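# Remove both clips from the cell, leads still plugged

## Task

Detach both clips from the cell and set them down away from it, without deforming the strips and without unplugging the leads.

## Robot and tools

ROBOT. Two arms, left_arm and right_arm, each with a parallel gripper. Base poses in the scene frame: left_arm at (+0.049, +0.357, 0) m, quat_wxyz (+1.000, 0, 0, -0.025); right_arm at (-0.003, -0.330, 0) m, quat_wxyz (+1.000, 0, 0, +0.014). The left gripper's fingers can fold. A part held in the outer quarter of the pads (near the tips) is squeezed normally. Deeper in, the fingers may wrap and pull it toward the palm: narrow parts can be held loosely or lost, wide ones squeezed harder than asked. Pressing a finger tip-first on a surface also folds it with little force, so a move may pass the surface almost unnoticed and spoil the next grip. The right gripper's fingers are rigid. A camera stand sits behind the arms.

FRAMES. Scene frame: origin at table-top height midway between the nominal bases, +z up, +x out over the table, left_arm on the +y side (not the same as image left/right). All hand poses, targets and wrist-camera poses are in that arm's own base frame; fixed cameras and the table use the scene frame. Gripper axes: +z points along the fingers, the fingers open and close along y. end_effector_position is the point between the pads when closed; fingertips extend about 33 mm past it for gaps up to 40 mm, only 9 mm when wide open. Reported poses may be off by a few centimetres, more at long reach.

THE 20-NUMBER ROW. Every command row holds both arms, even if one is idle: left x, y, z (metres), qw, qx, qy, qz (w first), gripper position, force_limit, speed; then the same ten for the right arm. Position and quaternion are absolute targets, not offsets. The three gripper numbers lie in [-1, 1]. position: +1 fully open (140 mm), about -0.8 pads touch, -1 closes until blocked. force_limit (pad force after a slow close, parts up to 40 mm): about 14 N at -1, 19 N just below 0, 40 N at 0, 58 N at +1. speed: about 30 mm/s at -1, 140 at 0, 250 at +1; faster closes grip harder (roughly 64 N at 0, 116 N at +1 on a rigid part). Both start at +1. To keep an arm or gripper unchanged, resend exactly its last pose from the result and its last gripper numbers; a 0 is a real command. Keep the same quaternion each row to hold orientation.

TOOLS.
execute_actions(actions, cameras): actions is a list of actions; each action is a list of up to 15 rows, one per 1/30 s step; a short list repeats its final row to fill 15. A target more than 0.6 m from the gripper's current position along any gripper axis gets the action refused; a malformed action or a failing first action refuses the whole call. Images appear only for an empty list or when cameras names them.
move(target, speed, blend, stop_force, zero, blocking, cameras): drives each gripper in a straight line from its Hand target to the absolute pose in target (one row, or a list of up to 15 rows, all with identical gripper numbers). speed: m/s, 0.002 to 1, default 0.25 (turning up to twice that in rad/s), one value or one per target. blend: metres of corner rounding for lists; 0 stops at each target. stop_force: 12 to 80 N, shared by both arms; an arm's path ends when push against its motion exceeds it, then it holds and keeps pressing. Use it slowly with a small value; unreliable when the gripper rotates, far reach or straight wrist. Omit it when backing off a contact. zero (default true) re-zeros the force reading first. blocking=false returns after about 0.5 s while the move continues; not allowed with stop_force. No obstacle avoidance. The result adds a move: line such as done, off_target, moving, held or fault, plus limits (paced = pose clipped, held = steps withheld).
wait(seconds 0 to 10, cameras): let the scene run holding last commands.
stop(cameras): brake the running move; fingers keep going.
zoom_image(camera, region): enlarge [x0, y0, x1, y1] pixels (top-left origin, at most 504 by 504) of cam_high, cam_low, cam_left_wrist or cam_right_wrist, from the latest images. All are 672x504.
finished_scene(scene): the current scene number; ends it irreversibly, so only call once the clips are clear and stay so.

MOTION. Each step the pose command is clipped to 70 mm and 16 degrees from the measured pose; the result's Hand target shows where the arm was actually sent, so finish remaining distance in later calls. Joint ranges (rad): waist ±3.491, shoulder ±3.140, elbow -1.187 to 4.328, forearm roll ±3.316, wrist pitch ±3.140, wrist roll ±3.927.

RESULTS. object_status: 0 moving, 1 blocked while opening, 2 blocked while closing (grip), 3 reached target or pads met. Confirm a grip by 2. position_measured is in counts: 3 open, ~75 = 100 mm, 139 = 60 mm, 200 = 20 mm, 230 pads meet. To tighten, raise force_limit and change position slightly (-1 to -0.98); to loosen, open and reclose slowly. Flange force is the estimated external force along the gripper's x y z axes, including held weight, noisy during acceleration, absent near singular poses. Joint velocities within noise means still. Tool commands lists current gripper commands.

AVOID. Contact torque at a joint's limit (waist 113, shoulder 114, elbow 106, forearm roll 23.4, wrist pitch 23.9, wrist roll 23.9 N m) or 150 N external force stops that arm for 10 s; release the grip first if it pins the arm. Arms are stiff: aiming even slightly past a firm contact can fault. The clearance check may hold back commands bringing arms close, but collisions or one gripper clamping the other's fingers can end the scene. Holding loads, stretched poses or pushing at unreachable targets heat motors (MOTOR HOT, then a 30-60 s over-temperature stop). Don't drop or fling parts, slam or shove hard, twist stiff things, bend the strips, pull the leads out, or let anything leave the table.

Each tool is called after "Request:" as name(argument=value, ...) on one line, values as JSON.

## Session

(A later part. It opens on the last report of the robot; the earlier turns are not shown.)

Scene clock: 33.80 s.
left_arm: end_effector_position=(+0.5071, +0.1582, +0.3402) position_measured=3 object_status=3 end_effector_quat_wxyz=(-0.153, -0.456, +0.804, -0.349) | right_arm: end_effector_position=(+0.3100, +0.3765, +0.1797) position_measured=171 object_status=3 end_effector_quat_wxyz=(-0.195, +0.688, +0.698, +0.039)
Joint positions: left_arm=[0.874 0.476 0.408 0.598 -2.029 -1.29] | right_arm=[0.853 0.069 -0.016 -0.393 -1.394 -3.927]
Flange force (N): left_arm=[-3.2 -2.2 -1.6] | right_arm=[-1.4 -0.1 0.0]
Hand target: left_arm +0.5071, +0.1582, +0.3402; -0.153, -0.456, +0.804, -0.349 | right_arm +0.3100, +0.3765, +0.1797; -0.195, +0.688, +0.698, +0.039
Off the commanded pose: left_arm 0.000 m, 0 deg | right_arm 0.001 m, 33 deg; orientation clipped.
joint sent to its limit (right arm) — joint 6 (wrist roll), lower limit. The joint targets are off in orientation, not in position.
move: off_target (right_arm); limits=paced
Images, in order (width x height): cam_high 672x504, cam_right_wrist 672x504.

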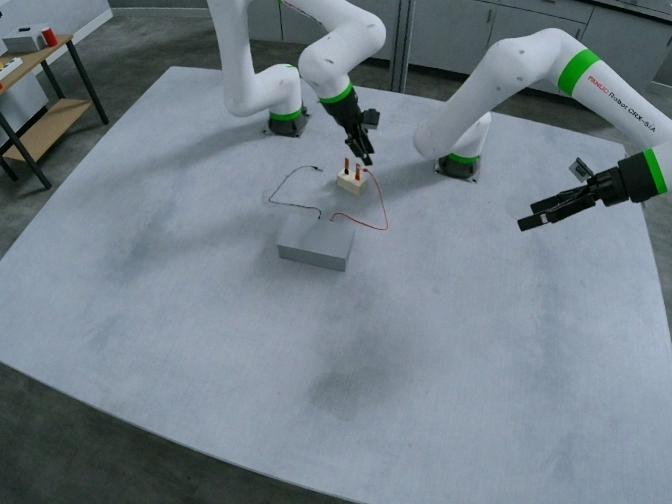

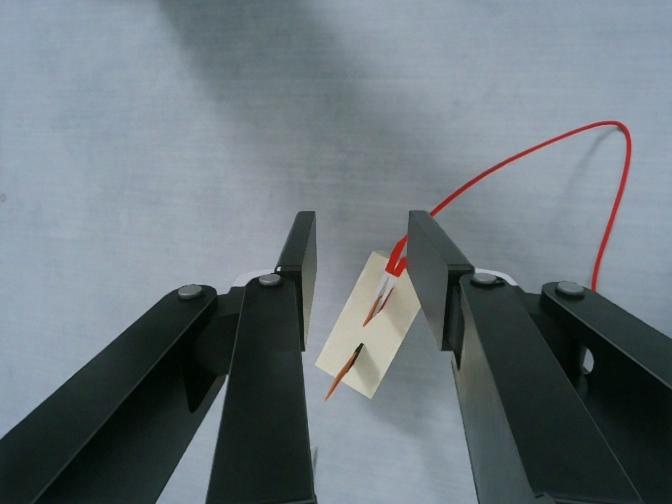

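Request:
move(target=[[0.5071,0.1582,0.3402,-0.153,-0.456,0.804,-0.349,1,1,1,0.3095,0.377,0.21,0,0.549,-0.836,0,-0.33,0,-1],[0.5071,0.1582,0.3402,-0.153,-0.456,0.804,-0.349,1,1,1,0.3095,0.377,0.21,0,0.985,-0.174,0,-0.33,0,-1],[0.5071,0.1582,0.3402,-0.153,-0.456,0.804,-0.349,1,1,1,0.3095,0.377,0.18,0,0.836,0.549,0,-0.33,0,-1]], speed=0.7, cameras=["cam_right_wrist","cam_high"])

Request:
zoom_image(camera="cam_right_wrist", region=[260, 150, 460, 300])

Scene clock: 39.87 s.
left_arm: end_effector_position=(+0.5071, +0.1582, +0.3402) position_measured=3 object_status=3 end_effector_quat_wxyz=(-0.153, -0.456, +0.804, -0.349) | right_arm: end_effector_position=(+0.3095, +0.3770, +0.1800) position_measured=171 object_status=3 end_effector_quat_wxyz=(+0.000, +0.836, +0.549, +0.000)
Joint positions: left_arm=[0.874 0.476 0.408 0.598 -2.029 -1.29] | right_arm=[1.153 0.107 -0.024 0 -1.44 1.58]
Flange force (N): left_arm=[-3.1 -2.7 -1.2] | right_arm=[-1.9 0.2 1.4]
Hand target: left_arm +0.5071, +0.1582, +0.3402; -0.153, -0.456, +0.804, -0.349 | right_arm +0.3095, +0.3770, +0.1800; +0.000, +0.836, +0.549, +0.000
Off the commanded pose: left_arm 0.000 m, 0 deg | right_arm 0.000 m, 0 deg.
move: done
Images, in order (width x height): cam_high 672x504, cam_right_wrist 672x504.

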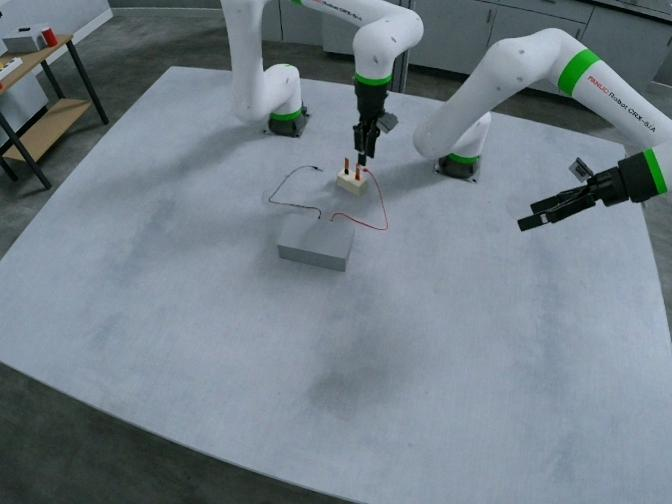

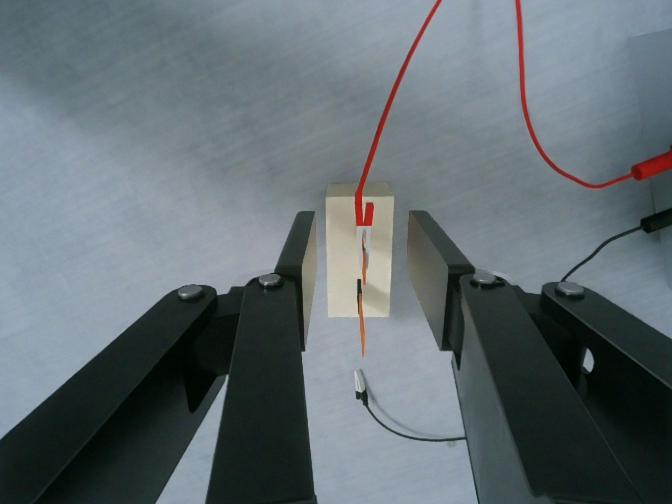

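Scaled by 2.520 from the camera's 672x504 image, which has a finer 960x720 frame.

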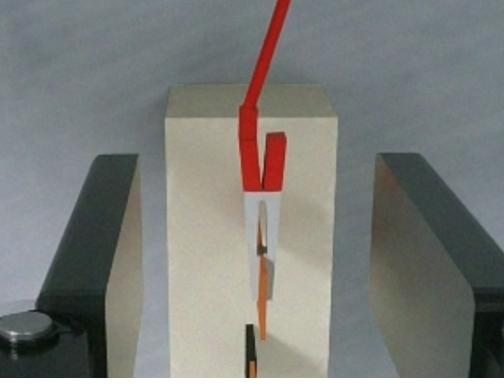

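Request:
move(target=[0.5071,0.1582,0.3402,-0.153,-0.456,0.804,-0.349,1,1,1,0.3157,0.3842,0.125,0,0.836,0.549,0,-0.33,0,-1], speed=0.08, cameras=["cam_right_wrist","cam_high"])

Request:
zoom_image(camera="cam_right_wrist", region=[260, 150, 460, 300])

Request:
zoom_image(camera="cam_high", region=[300, 120, 400, 220])

Scene clock: 41.27 s.
left_arm: end_effector_position=(+0.5071, +0.1582, +0.3402) position_measured=3 object_status=3 end_effector_quat_wxyz=(-0.153, -0.456, +0.804, -0.349) | right_arm: end_effector_position=(+0.3157, +0.3842, +0.1249) position_measured=171 object_status=3 end_effector_quat_wxyz=(+0.000, +0.836, +0.549, +0.000)
Joint positions: left_arm=[0.874 0.476 0.408 0.598 -2.029 -1.29] | right_arm=[1.147 0.157 -0.099 0 -1.316 1.585]
Flange force (N): left_arm=[-3.2 -2.9 -1.9] | right_arm=[-1.8 0.1 0.5]
Hand target: left_arm +0.5071, +0.1582, +0.3402; -0.153, -0.456, +0.804, -0.349 | right_arm +0.3157, +0.3842, +0.1250; +0.000, +0.836, +0.549, +0.000
Off the commanded pose: left_arm 0.000 m, 0 deg | right_arm 0.000 m, 0 deg.
move: done
Images, in order (width x height): cam_high 672x504, cam_right_wrist 672x504.

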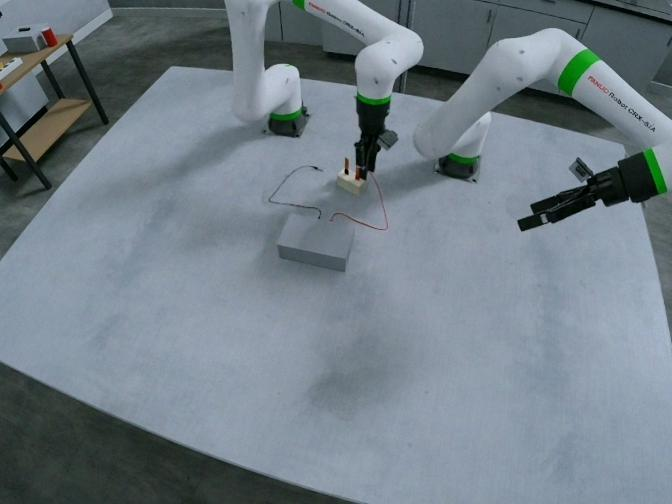

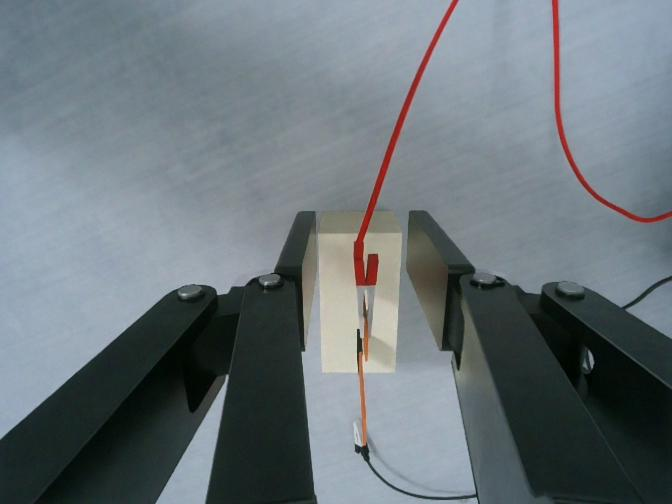

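Scaled by 2.520 from the camera's 672x504 image, which has a finer 960x720 frame.

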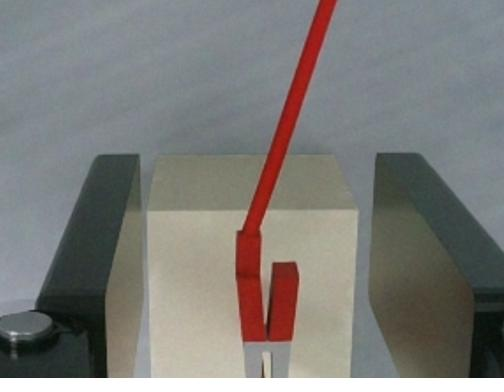

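Scaled by 5.040 from the camera's 672x504 image, which has a finer 960x720 frame.

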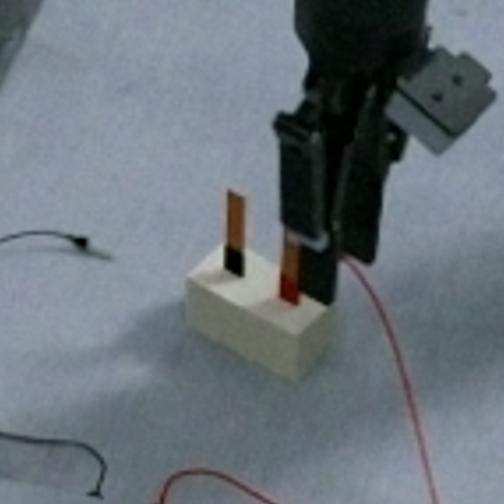

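Request:
move(target=[[0.5071,0.1582,0.3402,-0.153,-0.456,0.804,-0.349,1,1,1,0.3164,0.3834,0.125,0,0.836,0.549,0,-0.33,0,-1],[0.5071,0.1582,0.3402,-0.153,-0.456,0.804,-0.349,1,1,1,0.3164,0.3834,0.125,0,0.836,0.549,0,-0.98,0,-1]], speed=0.08, cameras=["cam_right_wrist"])

Request:
zoom_image(camera="cam_right_wrist", region=[310, 190, 430, 310])

Scene clock: 43.90 s.
left_arm: end_effector_position=(+0.5071, +0.1582, +0.3402) position_measured=3 object_status=3 end_effector_quat_wxyz=(-0.153, -0.456, +0.804, -0.349) | right_arm: end_effector_position=(+0.3164, +0.3834, +0.1250) position_measured=222 object_status=0 end_effector_quat_wxyz=(+0.000, +0.836, +0.549, +0.000)
Joint positions: left_arm=[0.874 0.476 0.408 0.598 -2.029 -1.29] | right_arm=[1.145 0.156 -0.099 0 -1.316 1.587]
Flange force (N): left_arm=[-2.2 -2.7 -1.9] | right_arm=[-1.4 0.3 0.3]
Hand target: left_arm +0.5071, +0.1582, +0.3402; -0.153, -0.456, +0.804, -0.349 | right_arm +0.3164, +0.3834, +0.1250; +0.000, +0.836, +0.549, +0.000
Off the commanded pose: left_arm 0.000 m, 0 deg | right_arm 0.000 m, 0 deg.
move: done
Images, in order (width x height): cam_right_wrist 672x504.

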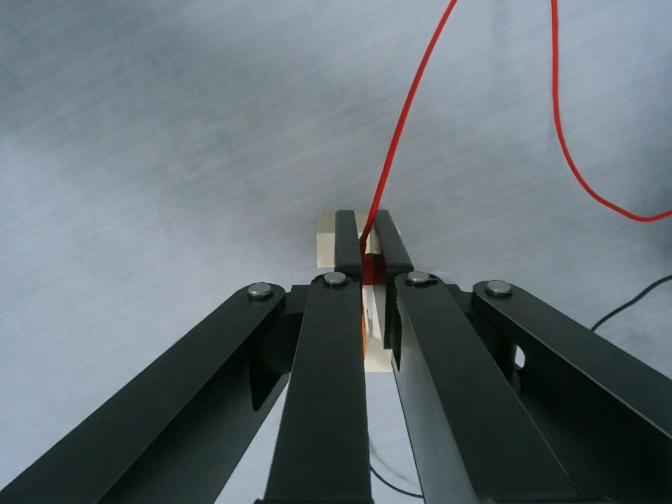

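Scaled by 4.200 from the camera's 672x504 image, which has a finer 960x720 frame.

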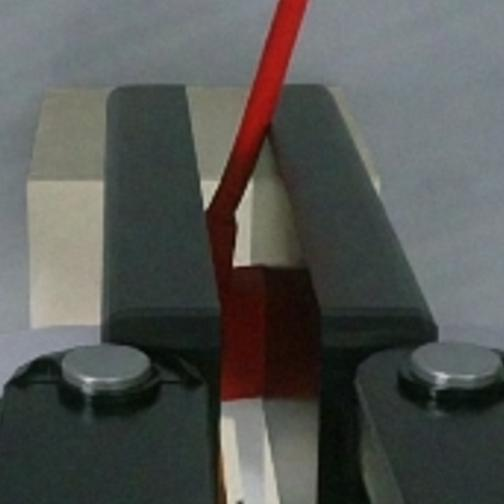

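Request:
move(target=[[0.5071,0.1582,0.3402,-0.153,-0.456,0.804,-0.349,1,1,1,0.3275,0.409,0.125,0,0.836,0.549,0,-0.98,0,-1],[0.5071,0.1582,0.3402,-0.153,-0.456,0.804,-0.349,1,1,1,0.348,0.456,0.125,0,0.836,0.549,0,-0.98,0,-1],[0.5071,0.1582,0.3402,-0.153,-0.456,0.804,-0.349,1,1,1,0.348,0.456,0.045,0,0.836,0.549,0,-0.98,0,-1]], speed=[0.04,0.1,0.06], cameras=["cam_right_wrist","cam_high"])

Request:
move(target=[[0.5071,0.1582,0.3402,-0.153,-0.456,0.804,-0.349,1,1,1,0.348,0.456,0.045,0,0.836,0.549,0,-0.33,0,-1],[0.5071,0.1582,0.3402,-0.153,-0.456,0.804,-0.349,1,1,1,0.348,0.456,0.18,0,0.836,0.549,0,-0.33,0,-1]], speed=0.1, cameras=["cam_right_wrist","cam_high"])

Request:
zoom_image(camera="cam_high", region=[270, 130, 410, 235])

Scene clock: 47.43 s.
left_arm: end_effector_position=(+0.5071, +0.1582, +0.3402) position_measured=3 object_status=3 end_effector_quat_wxyz=(-0.153, -0.456, +0.804, -0.349) | right_arm: end_effector_position=(+0.3480, +0.4560, +0.0449) position_measured=222 object_status=2 end_effector_quat_wxyz=(+0.000, +0.836, +0.549, +0.000)
Joint positions: left_arm=[0.874 0.476 0.408 0.598 -2.029 -1.29] | right_arm=[1.148 0.401 0.017 0 -1.187 1.585]
Flange force (N): left_arm=[-3.0 -3.1 -2.3] | right_arm=[-3.1 0.0 -0.1]
Hand target: left_arm +0.5071, +0.1582, +0.3402; -0.153, -0.456, +0.804, -0.349 | right_arm +0.3480, +0.4560, +0.0450; +0.000, +0.836, +0.549, +0.000
Off the commanded pose: left_arm 0.000 m, 0 deg | right_arm 0.000 m, 0 deg.
move: done
Images, in order (width x height): cam_high 672x504, cam_right_wrist 672x504.

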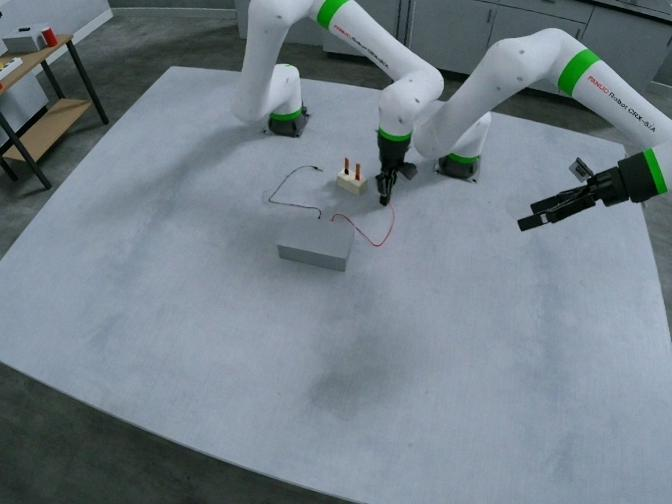

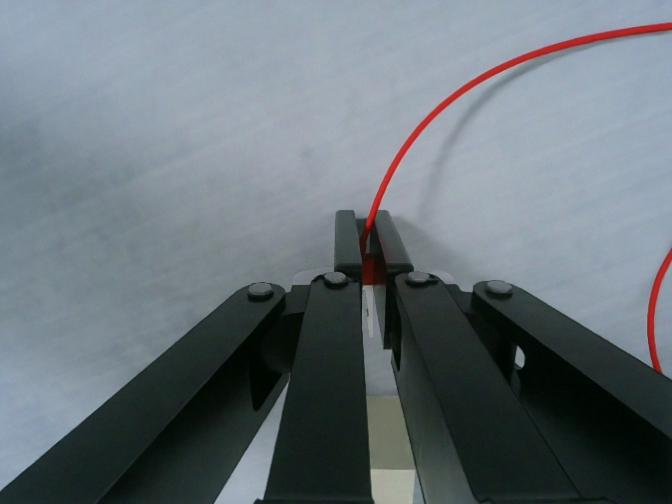

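Scene clock: 50.43 s.
left_arm: end_effector_position=(+0.5071, +0.1582, +0.3402) position_measured=3 object_status=3 end_effector_quat_wxyz=(-0.153, -0.456, +0.804, -0.349) | right_arm: end_effector_position=(+0.3480, +0.4560, +0.1802) position_measured=171 object_status=3 end_effector_quat_wxyz=(+0.000, +0.836, +0.549, +0.000)
Joint positions: left_arm=[0.874 0.476 0.408 0.598 -2.029 -1.29] | right_arm=[1.148 0.323 0.237 0 -1.484 1.585]
Flange force (N): left_arm=[-2.5 -2.6 -1.3] | right_arm=[-1.7 0.2 0.2]
Hand target: left_arm +0.5071, +0.1582, +0.3402; -0.153, -0.456, +0.804, -0.349 | right_arm +0.3480, +0.4560, +0.1800; +0.000, +0.836, +0.549, +0.000
Off the commanded pose: left_arm 0.000 m, 0 deg | right_arm 0.000 m, 0 deg.
move: done
Images, in order (width x height): cam_high 672x504, cam_right_wrist 672x504.

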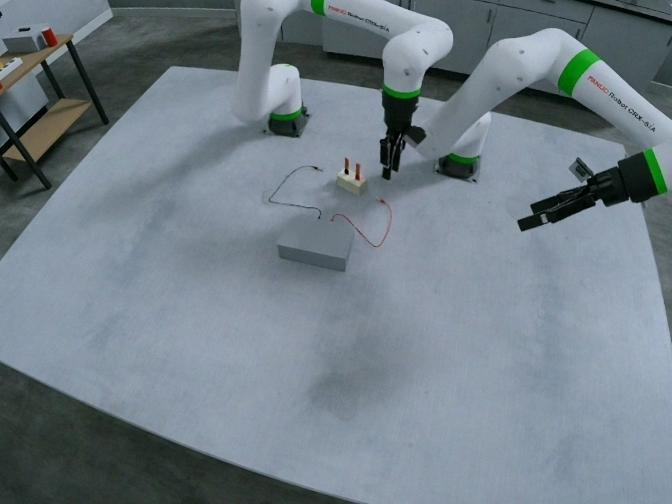

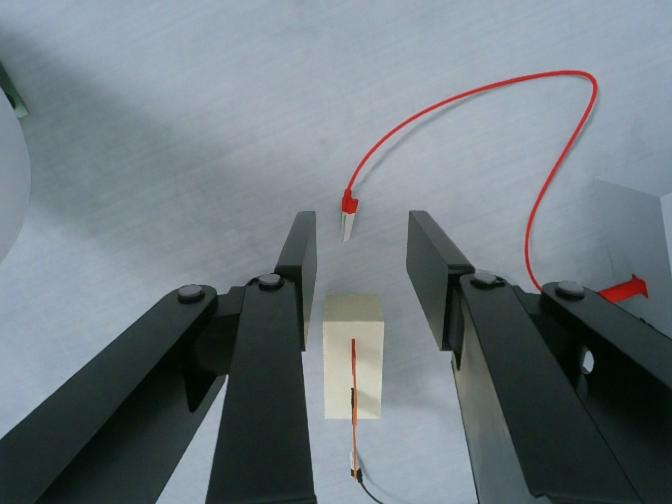

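Scaled by 3.600 from the camera's 672x504 image, which has a finer 960x720 frame.

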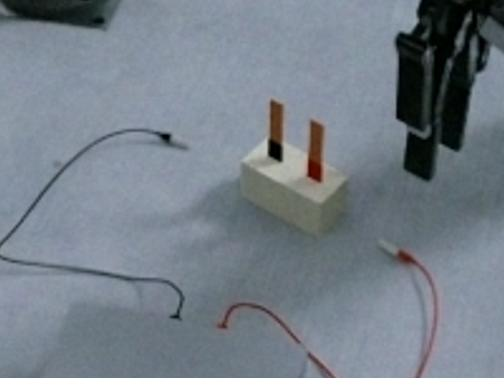

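Request:
finished_scene(scene=1)

The scene is finished: the task was done.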